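## Task

Take the banana and the orange out of the pan and get both completely into the bag, in the space between its two layers. At the end, every other item, the white ball included, must be in the pan. The loaded part of the bag must rest on the table. Only a corner of the bag may lie on an arm's base, no part of the bag may be in the pan, and none may hang more than about a finger's width over the table edge.

## Robot and tools

ROBOT. Two arms, left_arm and right_arm, each with six joints and a parallel gripper. Joint order, always: waist, shoulder, elbow, wrist pitch, wrist yaw, wrist roll. Stated ranges (rad): waist -2.618 to 3.054, shoulder 0.000 to 3.142, elbow 0.000 to 3.142, wrist pitch -1.571 to 1.571, wrist yaw -1.571 to 1.571, wrist roll -2.094 to 2.094. A joint's true stop may sit up to 0.059 rad either side of these.

FRAMES. Scene frame: origin at table-top height, halfway between the nominal bases; +z up, +x away from the robot over the table, +y toward left_arm (arm names do not match image sides). Calibrated bases in the scene frame: left_arm at (-0.019, +0.343, +0.033) m, quat_wxyz (+1.000, 0, 0, -0.008); right_arm at (-0.046, -0.254, +0.023) m, quat_wxyz (+1.000, 0, 0, +0.016); up is +z in both. Each arm reports its gripper pose (end_effector_position in metres, end_effector_quat_wxyz) and its wrist camera pose in its own base frame; fixed cameras and the table use the scene frame. Reported hand poses can be a few centimetres off, worse at long reach. Gripper fingers point along its +z and close along its y; the reported point lies between the pads, roughly 1 cm short of the tips.

ROW FORMAT (shared by execute_actions and move). One flat list of 14 numbers, each in [-1, 1], covering both arms even if one stays still: left_arm waist, shoulder, elbow, wrist pitch, wrist yaw, wrist roll, opening, then right_arm in the same seven slots. The six joint numbers are offsets, not poses: they count from the arm's Joint targets as they stand when the action or move begins. Scale: 1.0 equals 2.224 rad for waist, shoulder and elbow and 8.485 rad for the three wrist joints. So 0 for every joint re-issues the present targets. The opening number is absolute: +1 fully open, -1 shut. To leave a gripper unchanged, repeat its current command; 0 means half open.

execute_actions(actions, cameras). actions is a list of actions; each action is a list of 1 to 15 rows, one row per 1/30 s step, the last row repeated until 15 steps have passed. Every row in an action is measured from the targets at that action's start, not from the previous row; repeating the same offset in the next action moves further. An empty actions list just reports state and images. If any joint would go more than 0.059 rad beyond its stated range, that action is rejected for both arms; a malformed action, or a first action failing this check, rejects the whole call. cameras: list of names (cam_head_left, cam_head_right, cam_high, cam_low, cam_left_wrist, cam_right_wrist, all 896x504); omitted, null or ["all"] gives all, [] gives none, an unknown name voids the call.

move(target, speed, blend, opening_speed, blocking, cameras). target is one 14-number row or a list of up to 15 rows; every row's offsets count from the same starting Joint targets. All joints interpolate together, so grippers trace curves, with no obstacle avoidance. speed: rad/s of the joint with the longest travel, 0.01 to 12.57, default 0.5, single value or one per target. blend: radians of corner rounding per waypoint, default 0. opening_speed: rate of change of the opening command per second on the -1..+1 scale, at least 0.2; use a low value to close on soft things. blocking=false returns after about 0.5 s while the motion continues. The result adds a move: line: done, off_target (resting more than 0.035 rad off), moving, held, or fault, plus limits=held if steps were withheld. done does not prove contact or a grasp.

wait(seconds 0 to 10) lets time pass holding commands. stop brakes a running move. zoom_image(camera, region [x0, y0, x1, y1] in pixels, top-left origin, at most 504x504) enlarges part of a camera's latest image. finished_scene(scene) ends the scene given by its number; irreversible.

RESULT LINES. Joint positions and Joint velocities: per arm, six joints (rad, rad/s) then pad gap (m; 0.094 fully open). "within noise" means the arm is still. Joint targets: the base for your next offsets. Tool commands: current gripper commands. grip_measured: finger opening on the command scale, reading slightly wide when empty and somewhat narrow on a squeezed part. Joint torques: drive output including gravity; joints 1 to 3 flip sign beyond ±28 N m. "joint sent to its limit": a joint was driven to its stop. "joint command not followed": the clearance check altered some targets. MOTOR HOT appears from 75 °C; an OVER-TEMPERATURE FAULT folds that arm away for the rest of the scene.

MOTION NOTES. Each joint's target cannot lead its measured angle by more than 0.339 rad (big joints) or 2.2 rad (wrist); targets that would shift the gripper over 200 mm are scaled back. Large moves therefore need several actions. Friction and weight may leave joints short, and tiny turns may not happen. If an arm is pushing on something or was dragged, command targets back past its measured positions.

CAUTIONS. Keep everything on the table; anything left off it fails the task. Do not drop items or release moving ones, slam, or push hard. Never let the arms collide or one gripper close on the other's fingers. Close gently on the vegetables and fruit, since they can deform. Avoid long holds at full stretch or pressing against unreachable poses, which overheats motors. Objects may get nudged by outside disturbances, so check images before finishing.

Each tool is called after ">>>" as name(argument=value, ...) on one line, values as JSON.

## Session

>>> execute_actions(actions=[])

Scene clock: 0.00 s.
left_arm: end_effector_position=(+0.3944, +0.0308, +0.0949) grip_measured=+1.000 end_effector_quat_wxyz=(+0.587, -0.050, +0.806, +0.059) | right_arm: end_effector_position=(+0.3969, +0.0123, +0.0815) grip_measured=+1.000 end_effector_quat_wxyz=(+0.550, -0.013, +0.835, -0.014)
Joint positions: left_arm=[0.018 1.567 0.361 0.893 -0.137 -0.006 0.094] | right_arm=[0.058 1.557 0.408 0.741 0.063 -0.014 0.094]
Joint velocities: within noise
Joint torques (N m): no reading
Heat: left arm: 25 °C; right arm: 29 °C.
Joint targets: left_arm=[0.018 1.563 0.365 0.889 -0.137 -0.006] | right_arm=[0.058 1.547 0.419 0.755 0.063 -0.014]
Tool commands: left_gripper/opening=+1.0 right_gripper/opening=+1.0

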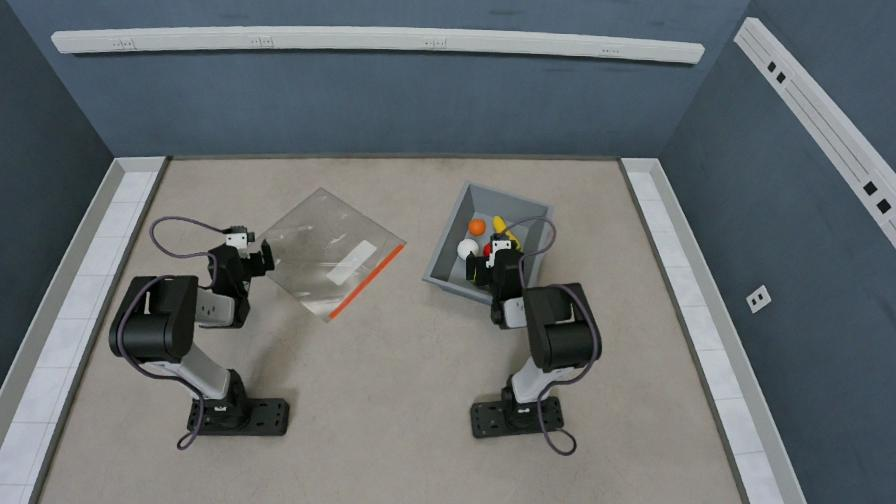

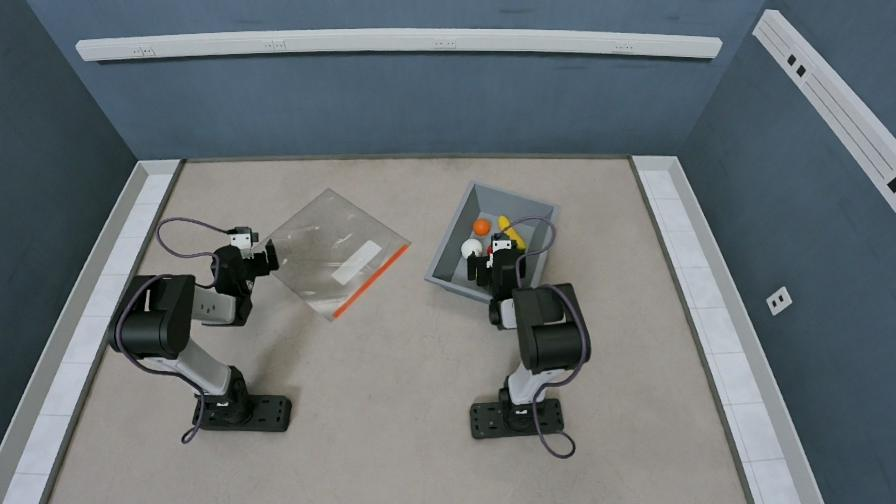

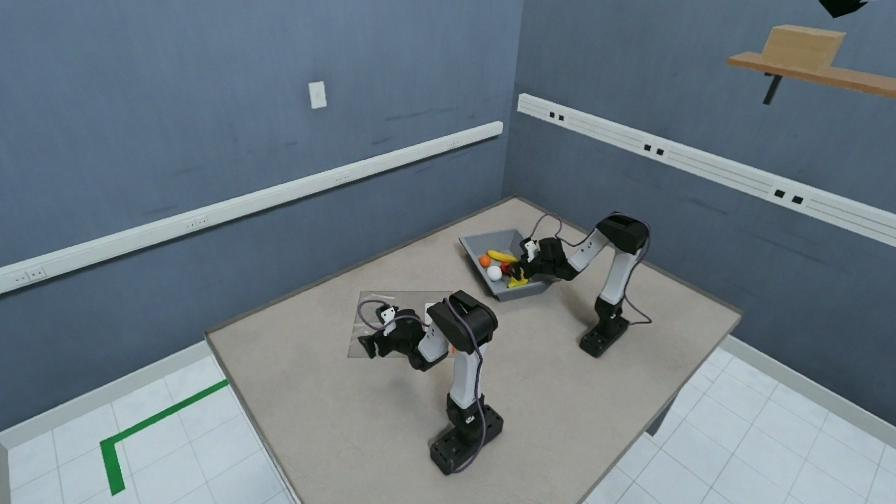

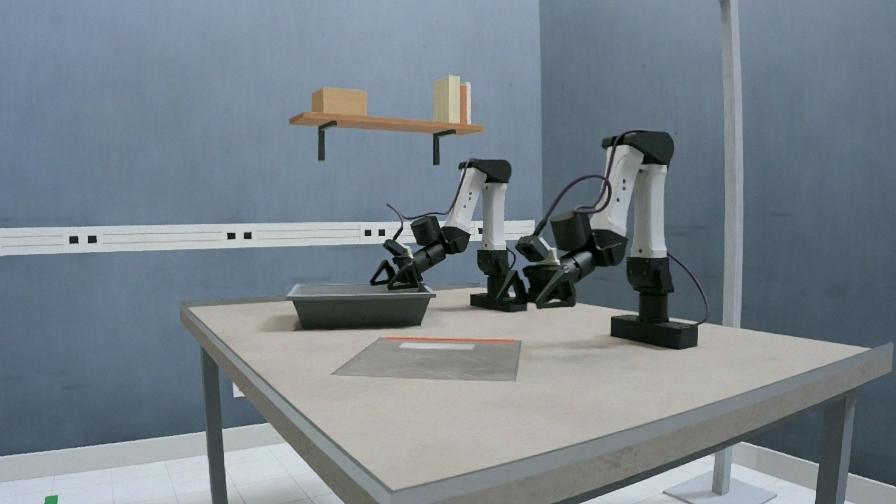

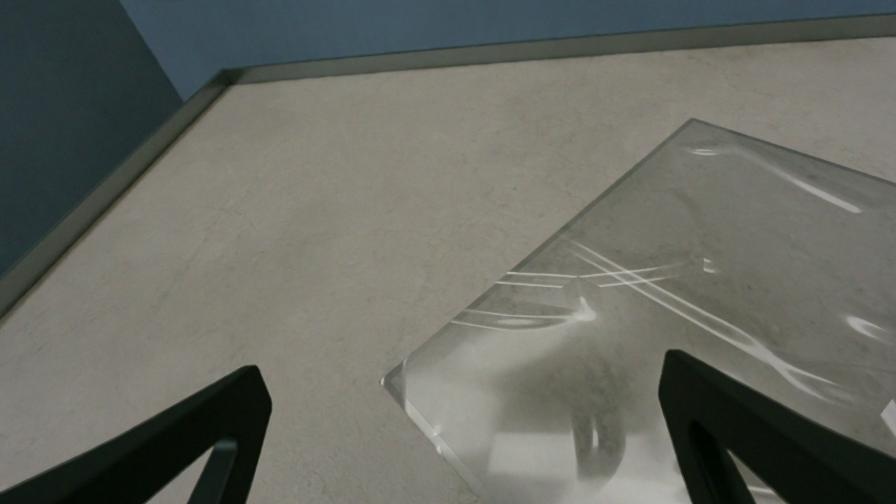

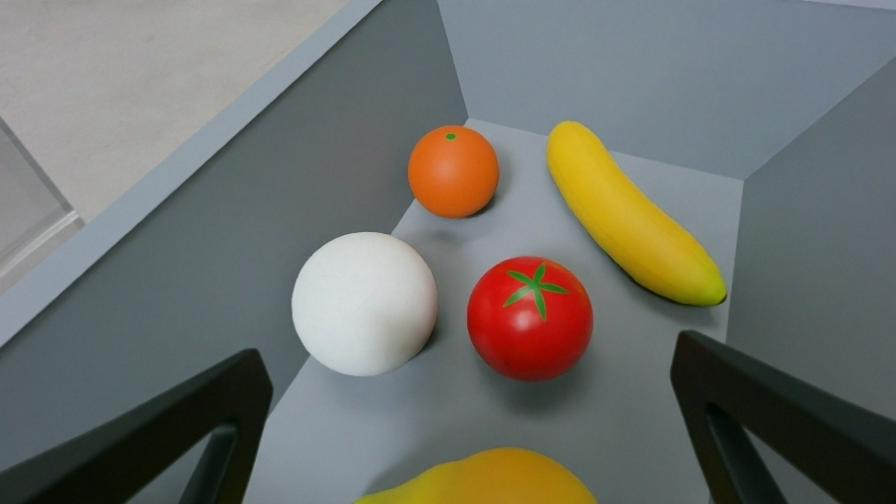

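>>> move(target=[-0.333,0.2325,0.703,-0.272,0.016,0,0,0,0,0,0,0,0,1], speed=1.0)

Scene clock: 3.87 s.
left_arm: end_effector_position=(+0.3002, -0.2618, +0.1227) grip_measured=+0.001 end_effector_quat_wxyz=(+0.008, +0.351, +0.936, +0.005) | right_arm: end_effector_position=(+0.3969, +0.0123, +0.0815) grip_measured=+1.000 end_effector_quat_wxyz=(+0.550, -0.013, +0.835, -0.014)
Joint positions: left_arm=[-0.724 2.061 1.909 -1.407 -0.015 -0.006 0.047] | right_arm=[0.058 1.557 0.408 0.741 0.063 -0.014 0.094]
Joint velocities: within noise
Joint torques (N m): left_arm=[0.34 -8.92 9.01 0.31 0.13 -0.04] | right_arm=[0.01 -6.08 6.43 2.02 -0.01 0.04]
Heat: left arm: 26 °C; right arm: 29 °C.
Joint targets: left_arm=[-0.722 2.080 1.929 -1.419 -0.001 -0.006] | right_arm=[0.058 1.547 0.419 0.755 0.063 -0.014]
move: done

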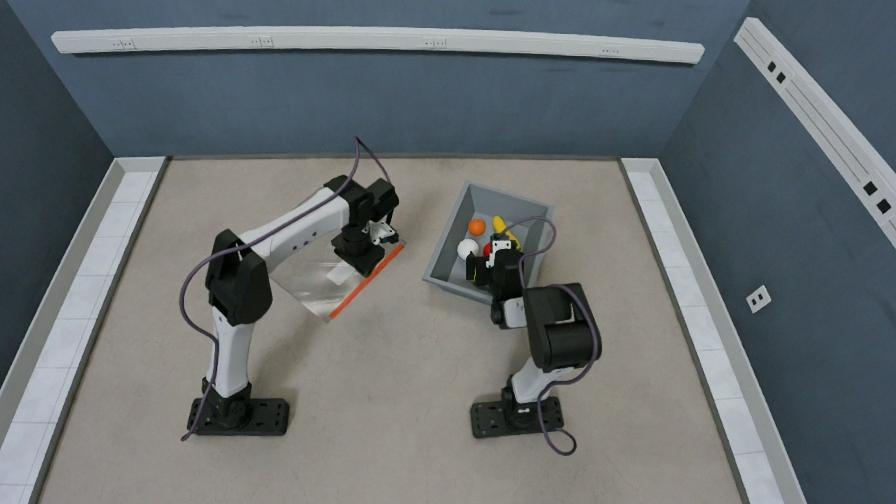

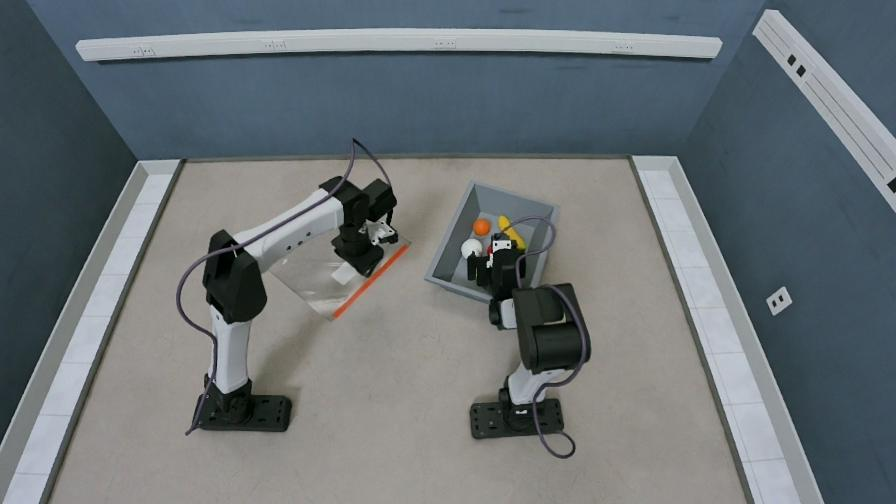

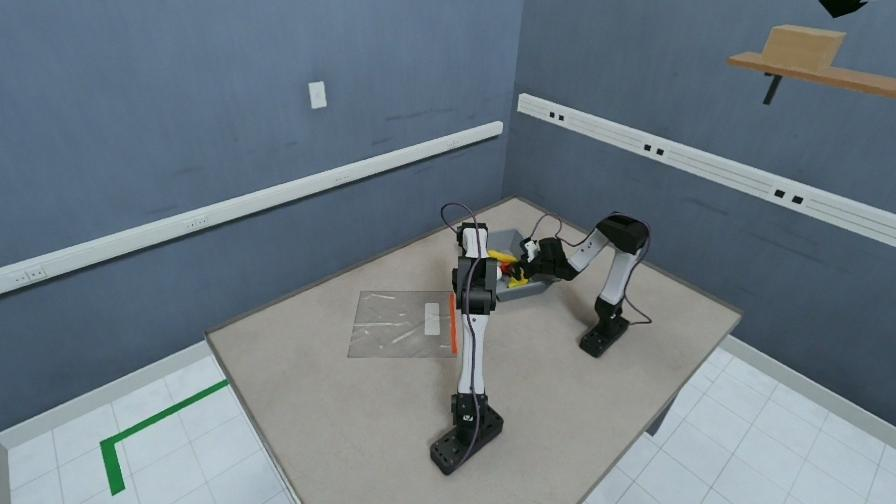

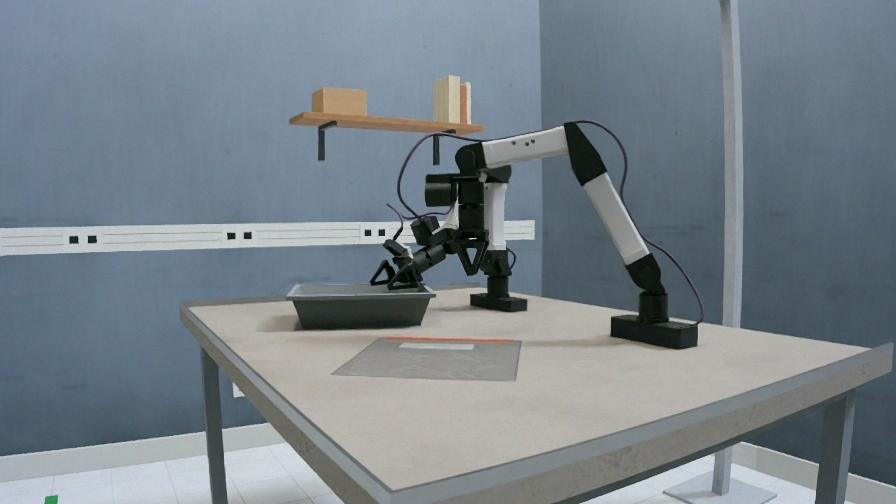

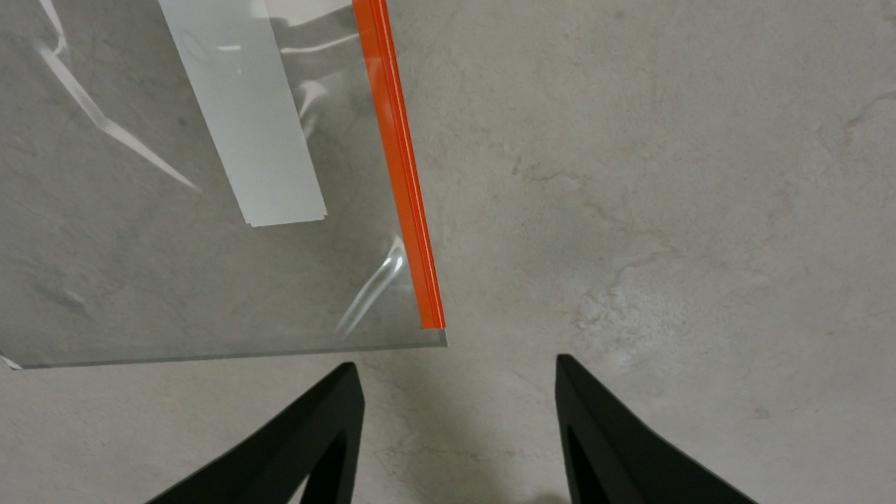

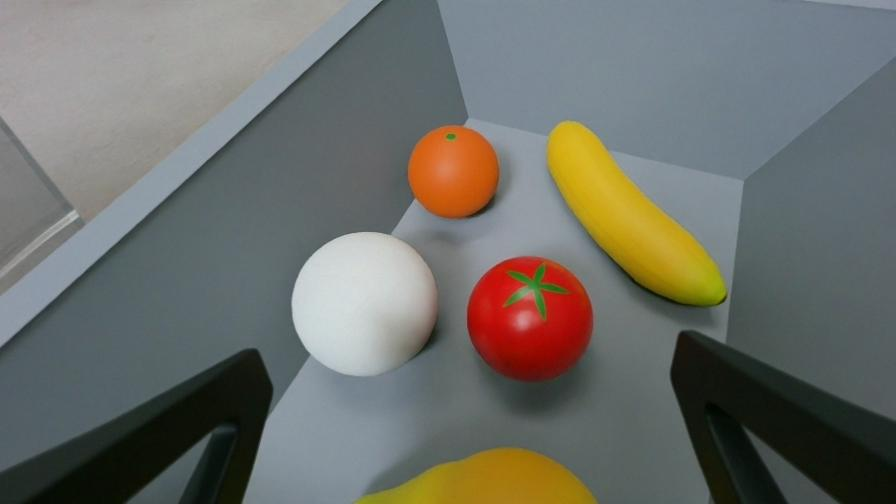

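>>> move(target=[0.0544,0.039,-0.1007,0.0367,0,0,0,0,0,0,0,0,0,1], speed=0.6, cameras=["cam_left_wrist"])

Scene clock: 6.27 s.
left_arm: end_effector_position=(+0.3433, -0.2328, +0.0367) grip_measured=+0.001 end_effector_quat_wxyz=(+0.006, +0.293, +0.956, +0.006) | right_arm: end_effector_position=(+0.3969, +0.0123, +0.0815) grip_measured=+1.000 end_effector_quat_wxyz=(+0.550, -0.013, +0.835, -0.014)
Joint positions: left_arm=[-0.602 2.156 1.712 -1.119 -0.014 -0.006 0.047] | right_arm=[0.058 1.557 0.408 0.741 0.063 -0.014 0.094]
Joint velocities: within noise
Joint torques (N m): left_arm=[0.25 -10.21 6.27 0.51 0.13 -0.06] | right_arm=[0.03 -6.09 6.42 2.02 -0.01 0.05]
Heat: left arm: 26 °C; right arm: 29 °C.
Joint targets: left_arm=[-0.601 2.167 1.705 -1.108 -0.001 -0.006] | right_arm=[0.058 1.547 0.419 0.755 0.063 -0.014]
move: done
Images, in order (width x height): cam_left_wrist 896x504.

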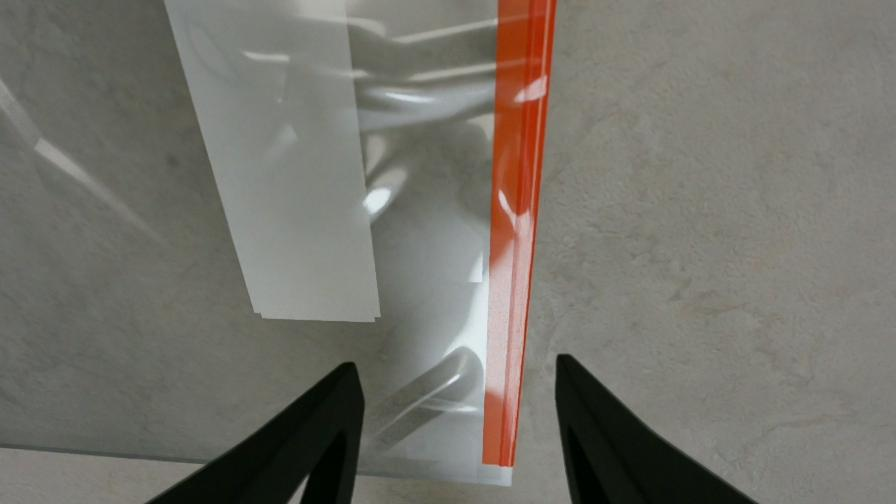

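>>> move(target=[[0,0.0279,-0.0513,0.0207,0,0,0,0,0,0,0,0,0,1],[0,0.0279,-0.0513,0.0207,0,0,-1,0,0,0,0,0,0,1],[0,-0.015,-0.03,0.012,0,0,-1,0,0,0,0,0,0,1]], speed=0.25, opening_speed=0.7, cameras=["cam_left_wrist","cam_low"])

Scene clock: 10.73 s.
left_arm: end_effector_position=(+0.3460, -0.2347, +0.0140) grip_measured=-0.985 end_effector_quat_wxyz=(+0.022, +0.293, +0.956, +0.001) | right_arm: end_effector_position=(+0.3969, +0.0123, +0.0815) grip_measured=+1.000 end_effector_quat_wxyz=(+0.550, -0.013, +0.835, -0.014)
Joint positions: left_arm=[-0.602 2.159 1.624 -0.994 -0.014 -0.006 0.001] | right_arm=[0.058 1.557 0.408 0.741 0.063 -0.014 0.094]
Joint velocities: within noise
Joint torques (N m): left_arm=[0.25 -13.01 8.32 0.33 0.13 -0.06] | right_arm=[0.03 -6.09 6.43 2.02 -0.01 0.04]
Heat: left arm: 27 °C; right arm: 30 °C.
Joint targets: left_arm=[-0.601 2.134 1.639 -1.006 -0.001 -0.006] | right_arm=[0.058 1.547 0.419 0.755 0.063 -0.014]
move: done
Images, in order (width x height): cam_low 896x504, cam_left_wrist 896x504.

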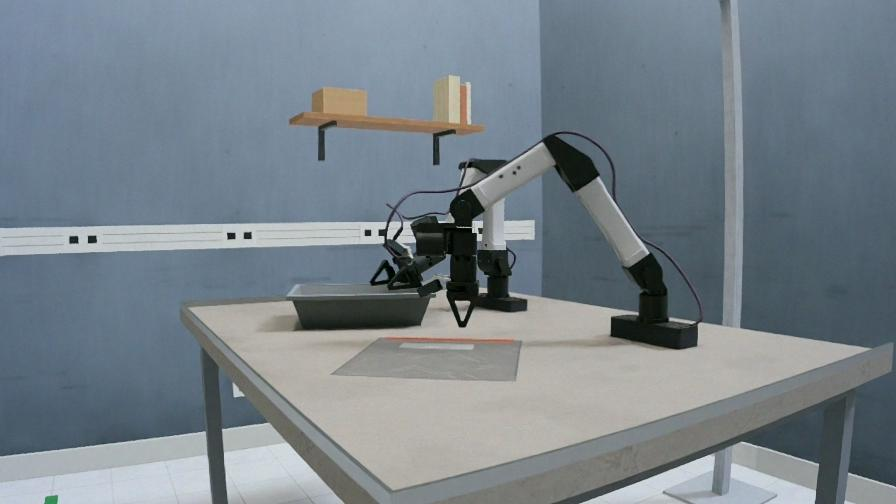

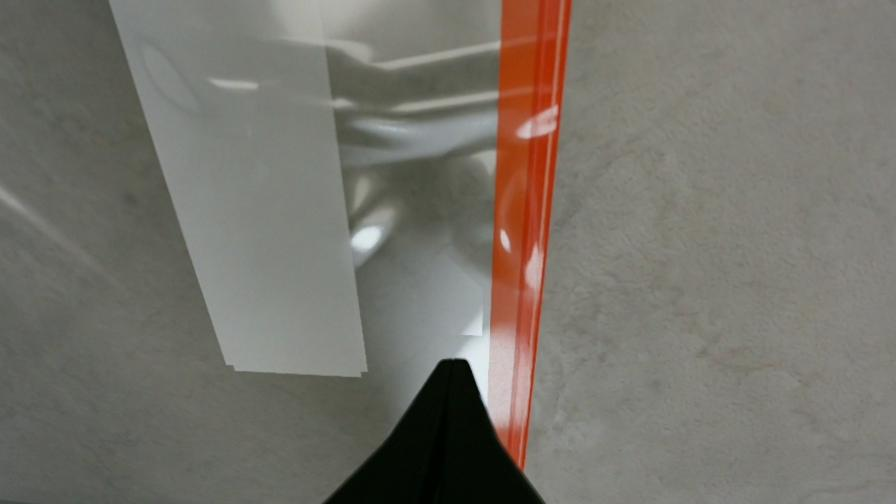

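>>> move(target=[[0,0,0,0,0,0,0,0,0,0,0,0,0,1],[0,0.0513,-0.0306,0.0133,0,0,0,0,0,0,0,0,0,1]], speed=0.25, cameras=["cam_left_wrist"])

Scene clock: 12.27 s.
left_arm: end_effector_position=(+0.3475, -0.2353, -0.0165) grip_measured=-0.002 end_effector_quat_wxyz=(+0.016, +0.292, +0.956, +0.002) | right_arm: end_effector_position=(+0.3969, +0.0123, +0.0815) grip_measured=+1.000 end_effector_quat_wxyz=(+0.550, -0.013, +0.835, -0.014)
Joint positions: left_arm=[-0.601 2.216 1.588 -0.913 -0.013 -0.007 0.047] | right_arm=[0.058 1.557 0.408 0.741 0.063 -0.014 0.094]
Joint velocities: within noise
Joint torques (N m): left_arm=[0.21 -8.85 4.83 0.71 0.12 -0.04] | right_arm=[0.02 -6.08 6.43 2.02 -0.01 0.05]
Heat: left arm: 27 °C; right arm: 30 °C.
Joint targets: left_arm=[-0.601 2.248 1.571 -0.893 -0.001 -0.007] | right_arm=[0.058 1.547 0.419 0.755 0.063 -0.014]
move: done
Images, in order (width x height): cam_left_wrist 896x504.

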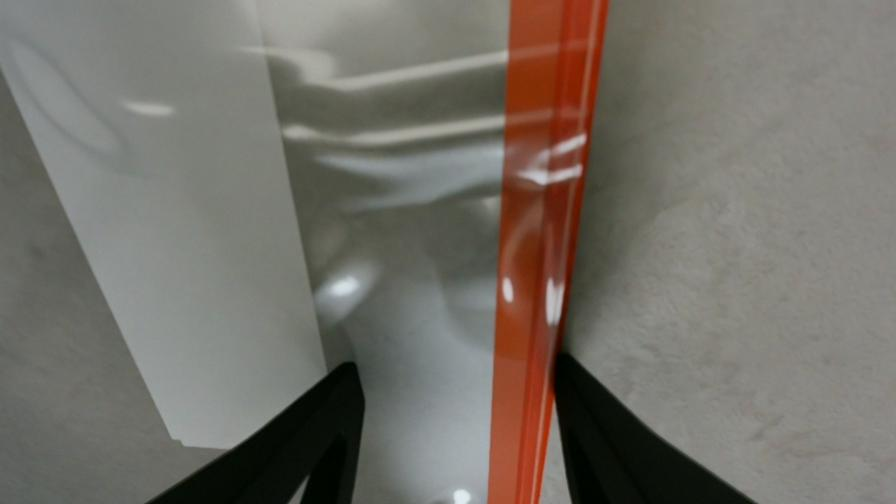

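>>> move(target=[[0.0054,0,0,0,0,0,0,0,0,0,0,0,0,1],[0.0054,0.0115,0,0.003,0,0,0,0,0,0,0,0,0,1],[0.0054,0.0115,0,0.003,0,0,-1,0,0,0,0,0,0,1]], speed=0.2, opening_speed=0.7, cameras=["cam_left_wrist"])

Scene clock: 14.97 s.
left_arm: end_effector_position=(+0.3510, -0.2341, -0.0170) grip_measured=-0.984 end_effector_quat_wxyz=(+0.019, +0.288, +0.957, -0.002) | right_arm: end_effector_position=(+0.3969, +0.0123, +0.0815) grip_measured=+1.000 end_effector_quat_wxyz=(+0.550, -0.013, +0.835, -0.014)
Joint positions: left_arm=[-0.591 2.217 1.588 -0.904 -0.007 -0.007 0.001] | right_arm=[0.058 1.557 0.408 0.741 0.063 -0.014 0.094]
Joint velocities: within noise
Joint torques (N m): left_arm=[0.36 -6.95 4.88 0.89 0.06 -0.05] | right_arm=[0.03 -6.08 6.42 2.02 -0.02 0.04]
Heat: left arm: 28 °C; right arm: 30 °C.
Joint targets: left_arm=[-0.589 2.273 1.571 -0.868 -0.001 -0.007] | right_arm=[0.058 1.547 0.419 0.755 0.063 -0.014]
move: off_target (left_arm); target 3's new numbers were sent with left_arm's shoulder 0.056 rad from that target; left_arm: the shoulder is farthest, 0.056 rad from its target
Images, in order (width x height): cam_left_wrist 896x504.

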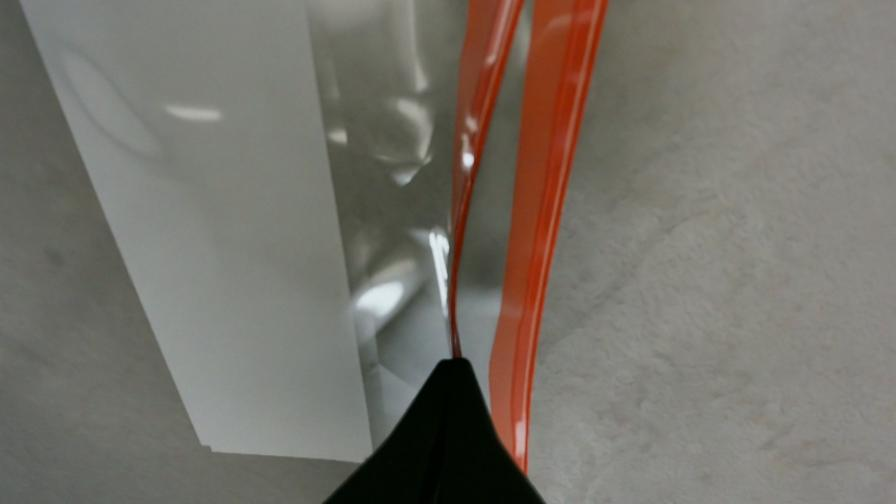

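>>> move(target=[[-0.003,-0.05,0.03,-0.015,0,0,-1,0,0.05,0.2,-0.09,0,0,1],[-0.009,-0.13,0.0913,-0.038,0,0,-1,0.0144,0.2023,0.6713,-0.244,-0.0074,0,1]], speed=0.8, blend=0.05)

>>> zoom_image(camera="cam_head_left", region=[240, 160, 580, 350])

Scene clock: 19.07 s.
left_arm: end_effector_position=(+0.3451, -0.2358, +0.1031) grip_measured=-0.985 end_effector_quat_wxyz=(+0.064, +0.293, +0.954, -0.016) | right_arm: end_effector_position=(+0.4138, +0.0328, +0.1483) grip_measured=+1.000 end_effector_quat_wxyz=(+0.081, -0.048, +0.996, -0.002)
Joint positions: left_arm=[-0.603 2.014 1.754 -1.178 -0.008 -0.007 0.001] | right_arm=[0.083 1.984 1.885 -1.311 0.009 -0.014 0.094]
Joint velocities: within noise
Joint torques (N m): left_arm=[-0.31 -12.7 9.26 0.6 0.07 -0.03] | right_arm=[0.72 -8.62 8.81 0.52 -0.11 0.05]
Heat: left arm: 29 °C; right arm: 31 °C.
Joint targets: left_arm=[-0.610 1.984 1.774 -1.190 -0.001 -0.007] | right_arm=[0.090 1.997 1.912 -1.315 0.000 -0.014]
move: done

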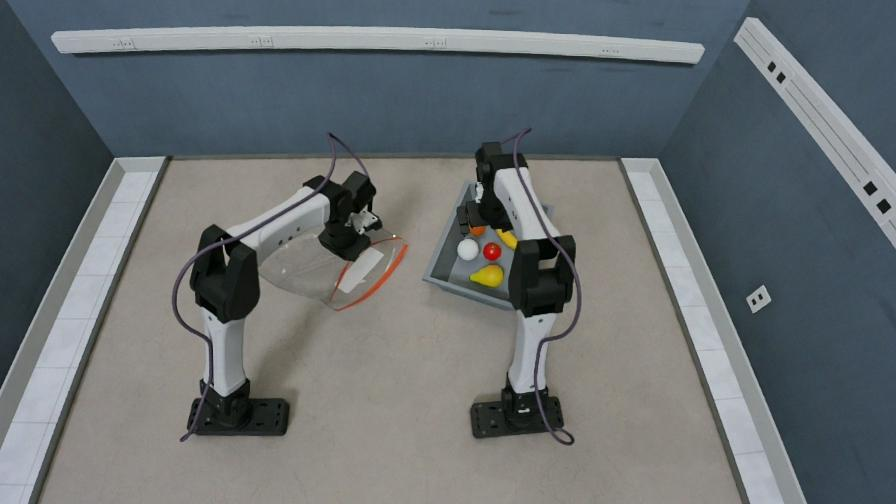

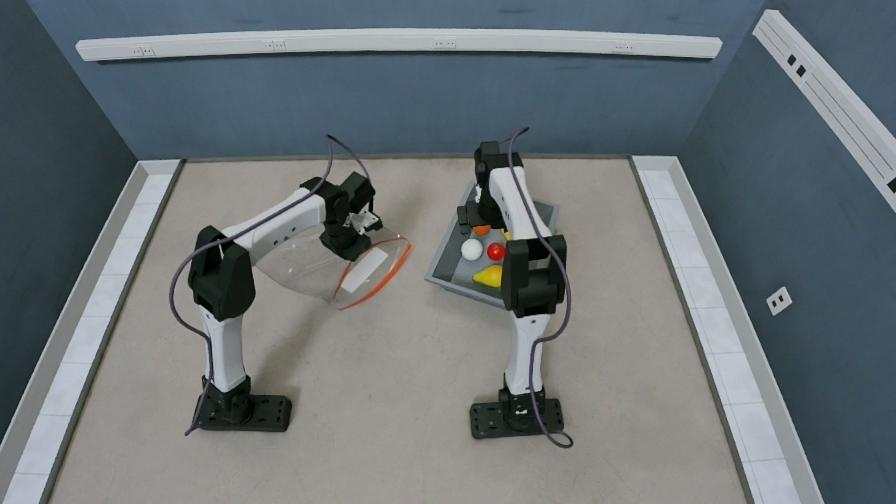

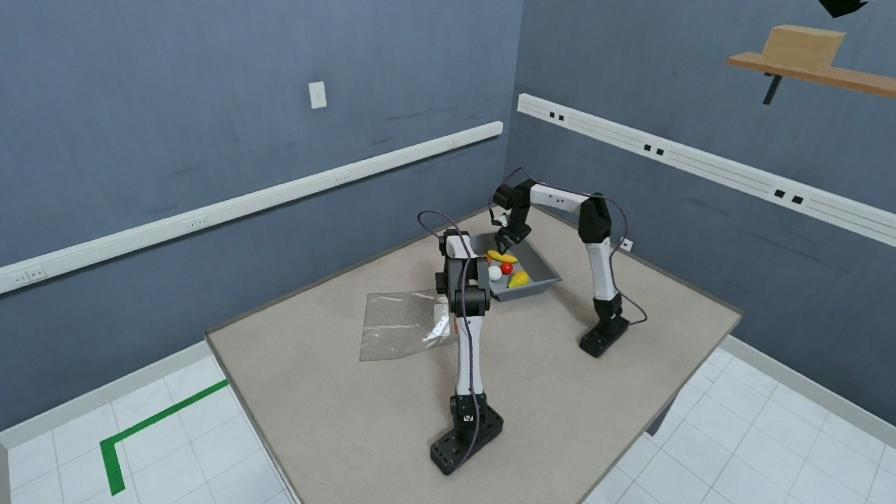

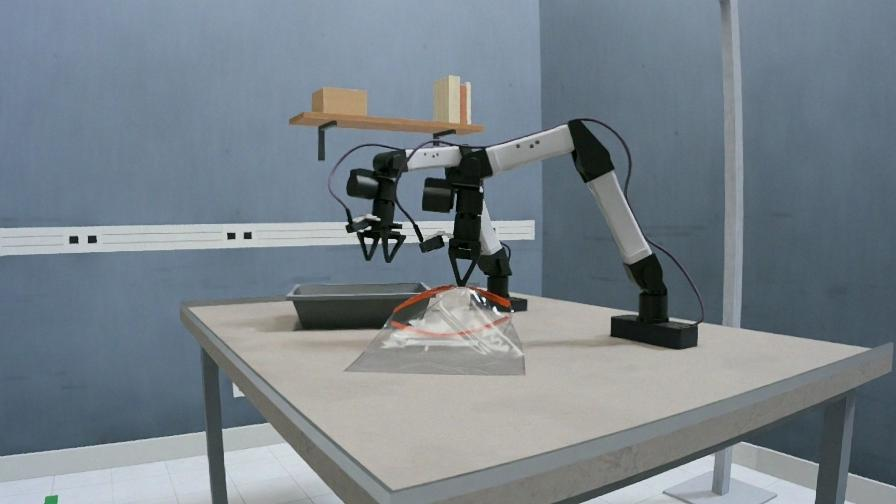

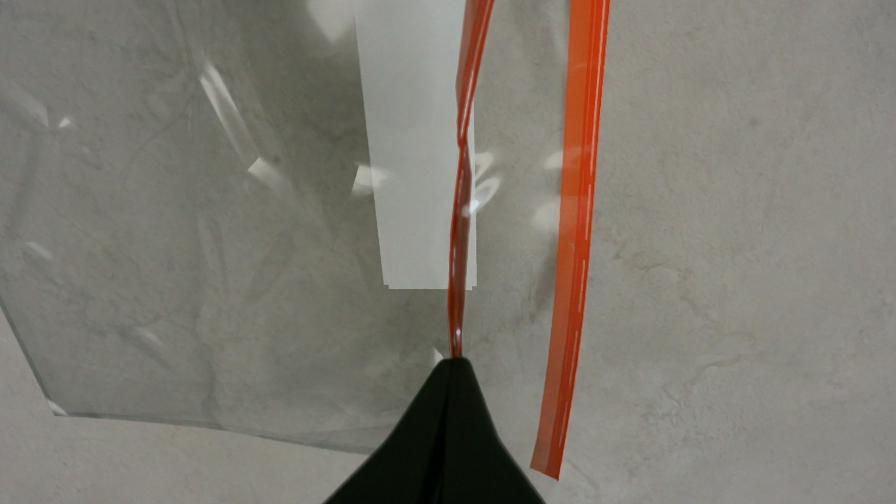

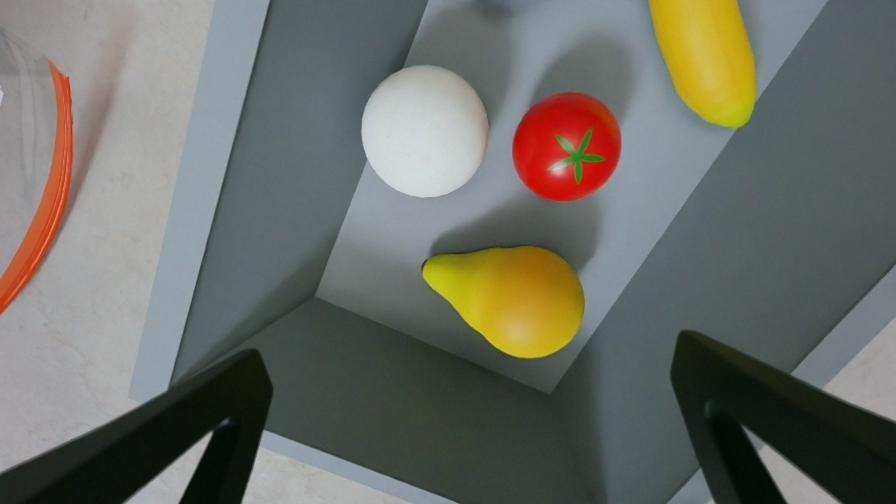

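Scaled by 1.482 from the camera's 896x504 image, which has a finer 1280x720 frame.

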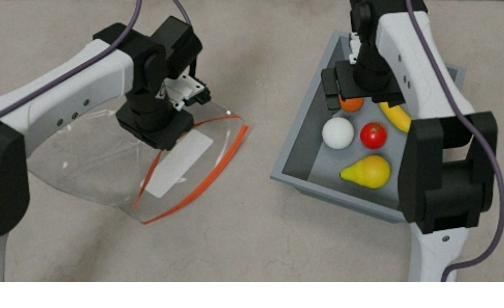

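>>> move(target=[0,0,0,0,0,0,-1,-0.033,0.148,0.103,0.0354,0,-0.0844,0.5], speed=0.8, cameras=["cam_right_wrist","cam_head_left"])

Scene clock: 22.97 s.
left_arm: end_effector_position=(+0.3449, -0.2356, +0.1031) grip_measured=-0.985 end_effector_quat_wxyz=(+0.064, +0.293, +0.954, -0.016) | right_arm: end_effector_position=(+0.5323, +0.0099, +0.0844) grip_measured=+0.501 end_effector_quat_wxyz=(+0.156, -0.358, +0.919, -0.061)
Joint positions: left_arm=[-0.603 2.014 1.754 -1.179 -0.008 -0.007 0.001] | right_arm=[0.021 2.317 2.113 -1.03 0.008 -0.722 0.071]
Joint velocities: within noise
Joint torques (N m): left_arm=[-0.36 -12.66 9.2 0.58 0.07 -0.04] | right_arm=[-0.4 -11.75 9.33 1.04 -0.13 -0.01]
Heat: left arm: 31 °C; right arm: 32 °C.
Joint targets: left_arm=[-0.610 1.984 1.774 -1.190 -0.001 -0.007] | right_arm=[0.016 2.326 2.141 -1.015 0.000 -0.731]
move: done
Images, in order (width x height): cam_head_left 896x504, cam_right_wrist 896x504.

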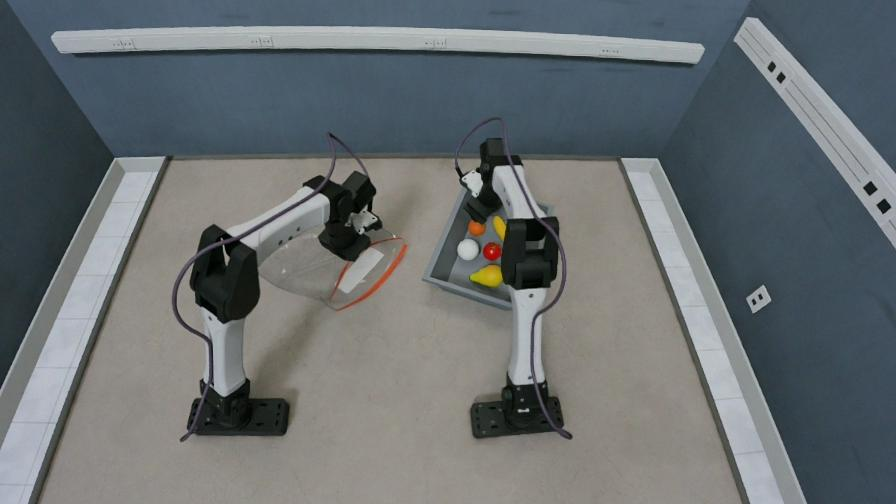

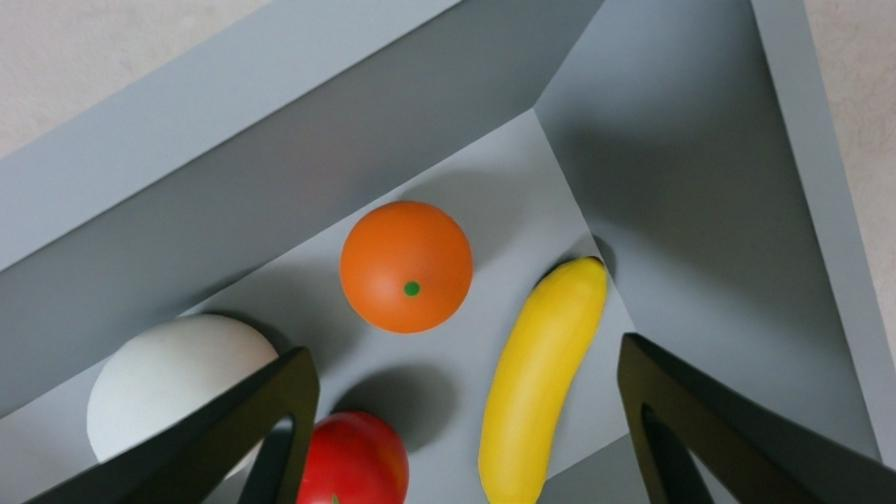

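>>> move(target=[[0,0,0,0,0,0,-1,0.001,0.0139,-0.1236,0.0361,0,0,0.3],[0,0,0,0,0,0,-1,0.001,0.0139,-0.1236,0.0361,0,0,-0.12]], speed=0.35, opening_speed=0.5, cameras=["cam_right_wrist","cam_high"])

Scene clock: 26.33 s.
left_arm: end_effector_position=(+0.3449, -0.2356, +0.1031) grip_measured=-0.985 end_effector_quat_wxyz=(+0.064, +0.293, +0.954, -0.016) | right_arm: end_effector_position=(+0.5380, +0.0100, +0.0124) grip_measured=-0.117 end_effector_quat_wxyz=(+0.170, -0.357, +0.916, -0.066)
Joint positions: left_arm=[-0.603 2.014 1.754 -1.179 -0.008 -0.007 0.001] | right_arm=[0.021 2.347 1.867 -0.724 0.008 -0.724 0.041]
Joint velocities: left_arm=[within noise] | right_arm=[0.007 -0.007 -0.012 -0.051 -0.007 -0.022 0.006]
Joint torques (N m): left_arm=[-0.36 -12.66 9.21 0.57 0.07 -0.05] | right_arm=[-0.24 -11.77 6.52 1.11 -0.13 -0.01]
Heat: left arm: 31 °C; right arm: 33 °C.
Joint targets: left_arm=[-0.610 1.984 1.774 -1.190 -0.001 -0.007] | right_arm=[0.019 2.357 1.866 -0.709 0.000 -0.730]
move: done
Images, in order (width x height): cam_high 896x504, cam_right_wrist 896x504.

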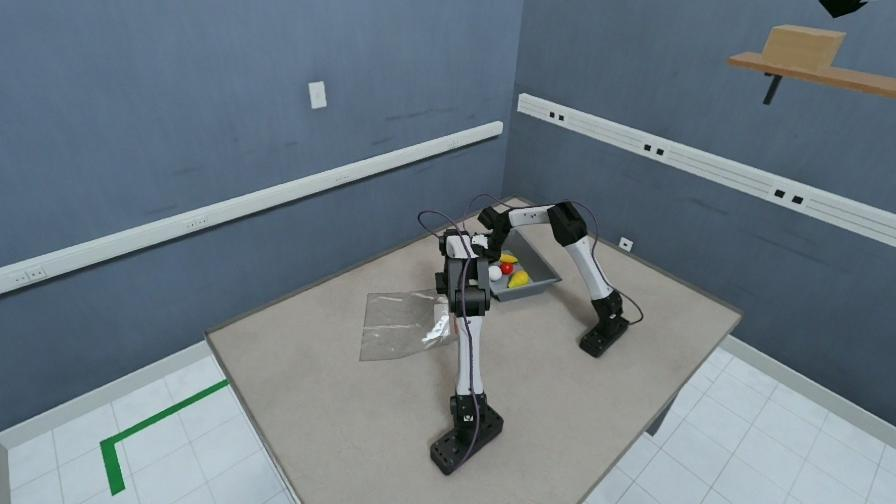

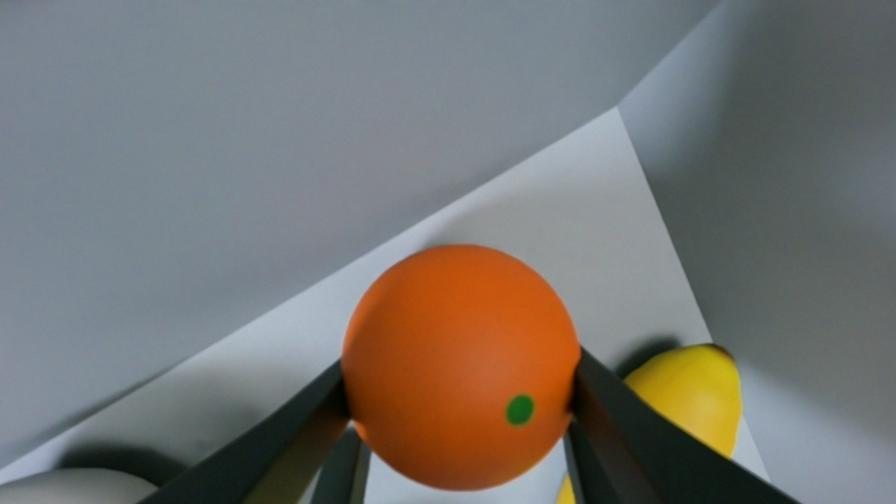

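>>> move(target=[[0,-0.01,0,0,0,0,-1,0.0,-0.1,-0.02,0.002,0,0,-0.12],[0,-0.037,0,0,0,0,-1,0.036,-0.309,-0.201,0.0071,0,0,-0.12],[0,-0.037,0,0,0,0,-1,0.207,-0.4245,-0.524,0.1146,-0.0524,0.086,-0.12],[0,-0.037,0,0,0,0,-1,0.207,-0.28,-0.608,0.1744,-0.0524,0.086,-0.12]], speed=0.7, blend=0.08)

Scene clock: 31.07 s.
left_arm: end_effector_position=(+0.3445, -0.2354, +0.1354) grip_measured=-0.985 end_effector_quat_wxyz=(+0.102, +0.291, +0.951, -0.028) | right_arm: end_effector_position=(+0.3306, +0.2504, +0.0622) grip_measured=-0.117 end_effector_quat_wxyz=(+0.456, -0.308, +0.781, +0.296)
Joint positions: left_arm=[-0.603 1.933 1.754 -1.179 -0.008 -0.007 0.001] | right_arm=[0.473 1.727 0.513 0.748 -0.434 -0.008 0.041]
Joint velocities: within noise
Joint torques (N m): left_arm=[-0.34 -12.19 9.37 0.76 0.06 -0.04] | right_arm=[0.61 -5.78 5.08 2.04 -0.24 0.09]
Heat: left arm: 33 °C; right arm: 34 °C.
Joint targets: left_arm=[-0.610 1.902 1.774 -1.190 -0.001 -0.007] | right_arm=[0.479 1.734 0.513 0.771 -0.444 -0.001]
move: done

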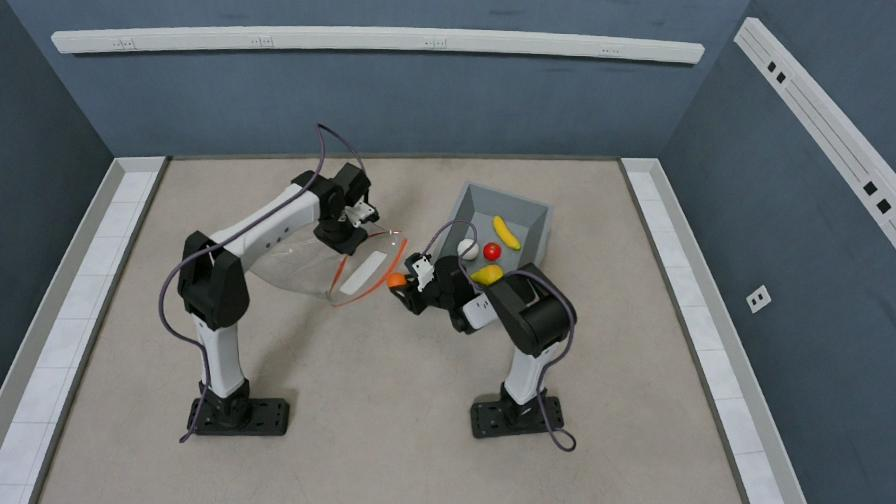

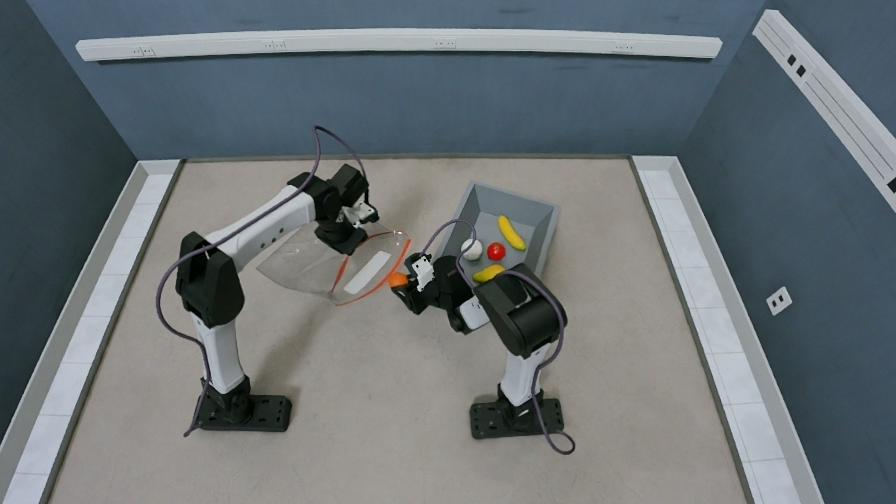

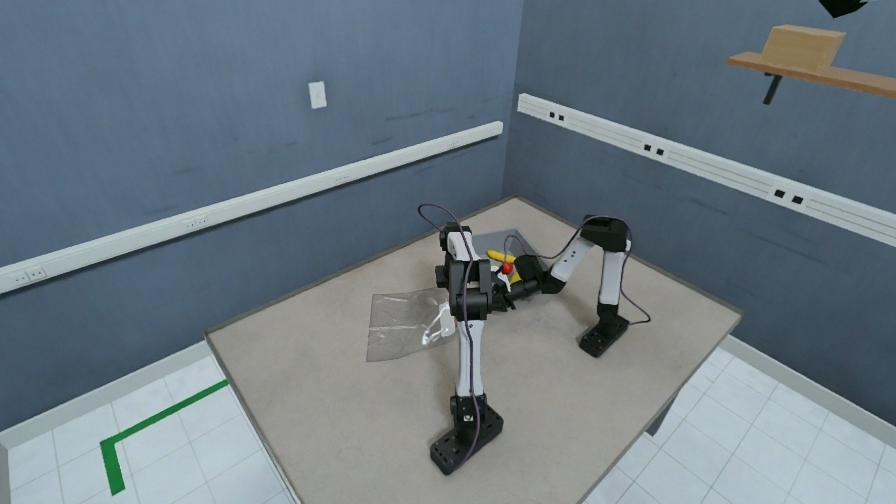

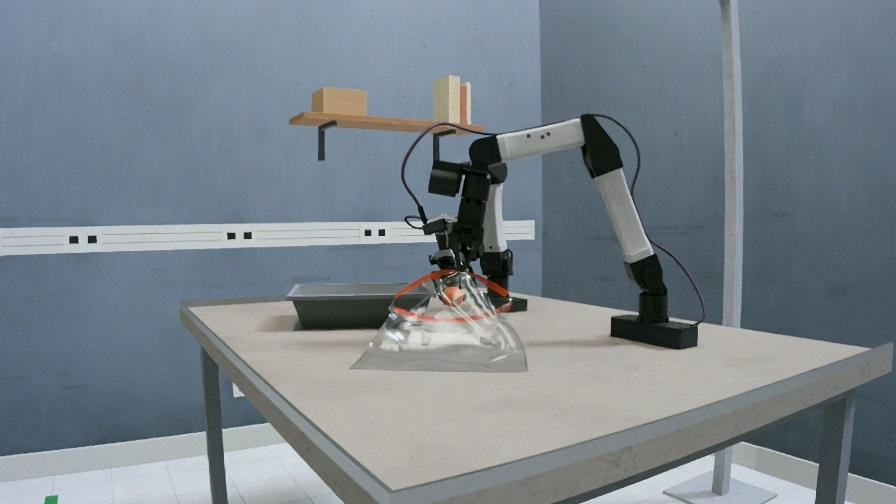

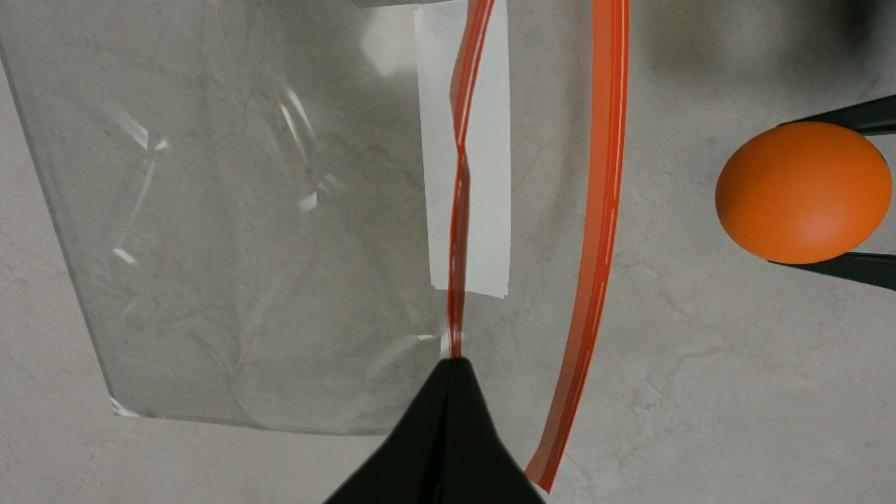

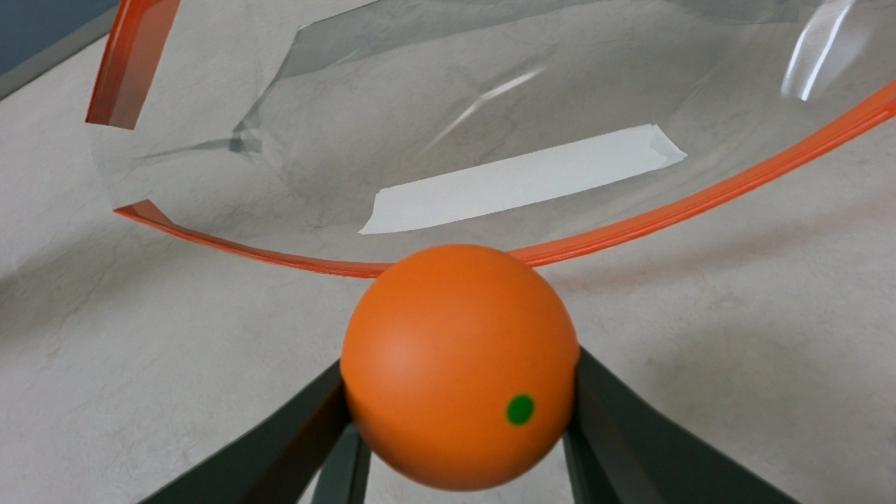

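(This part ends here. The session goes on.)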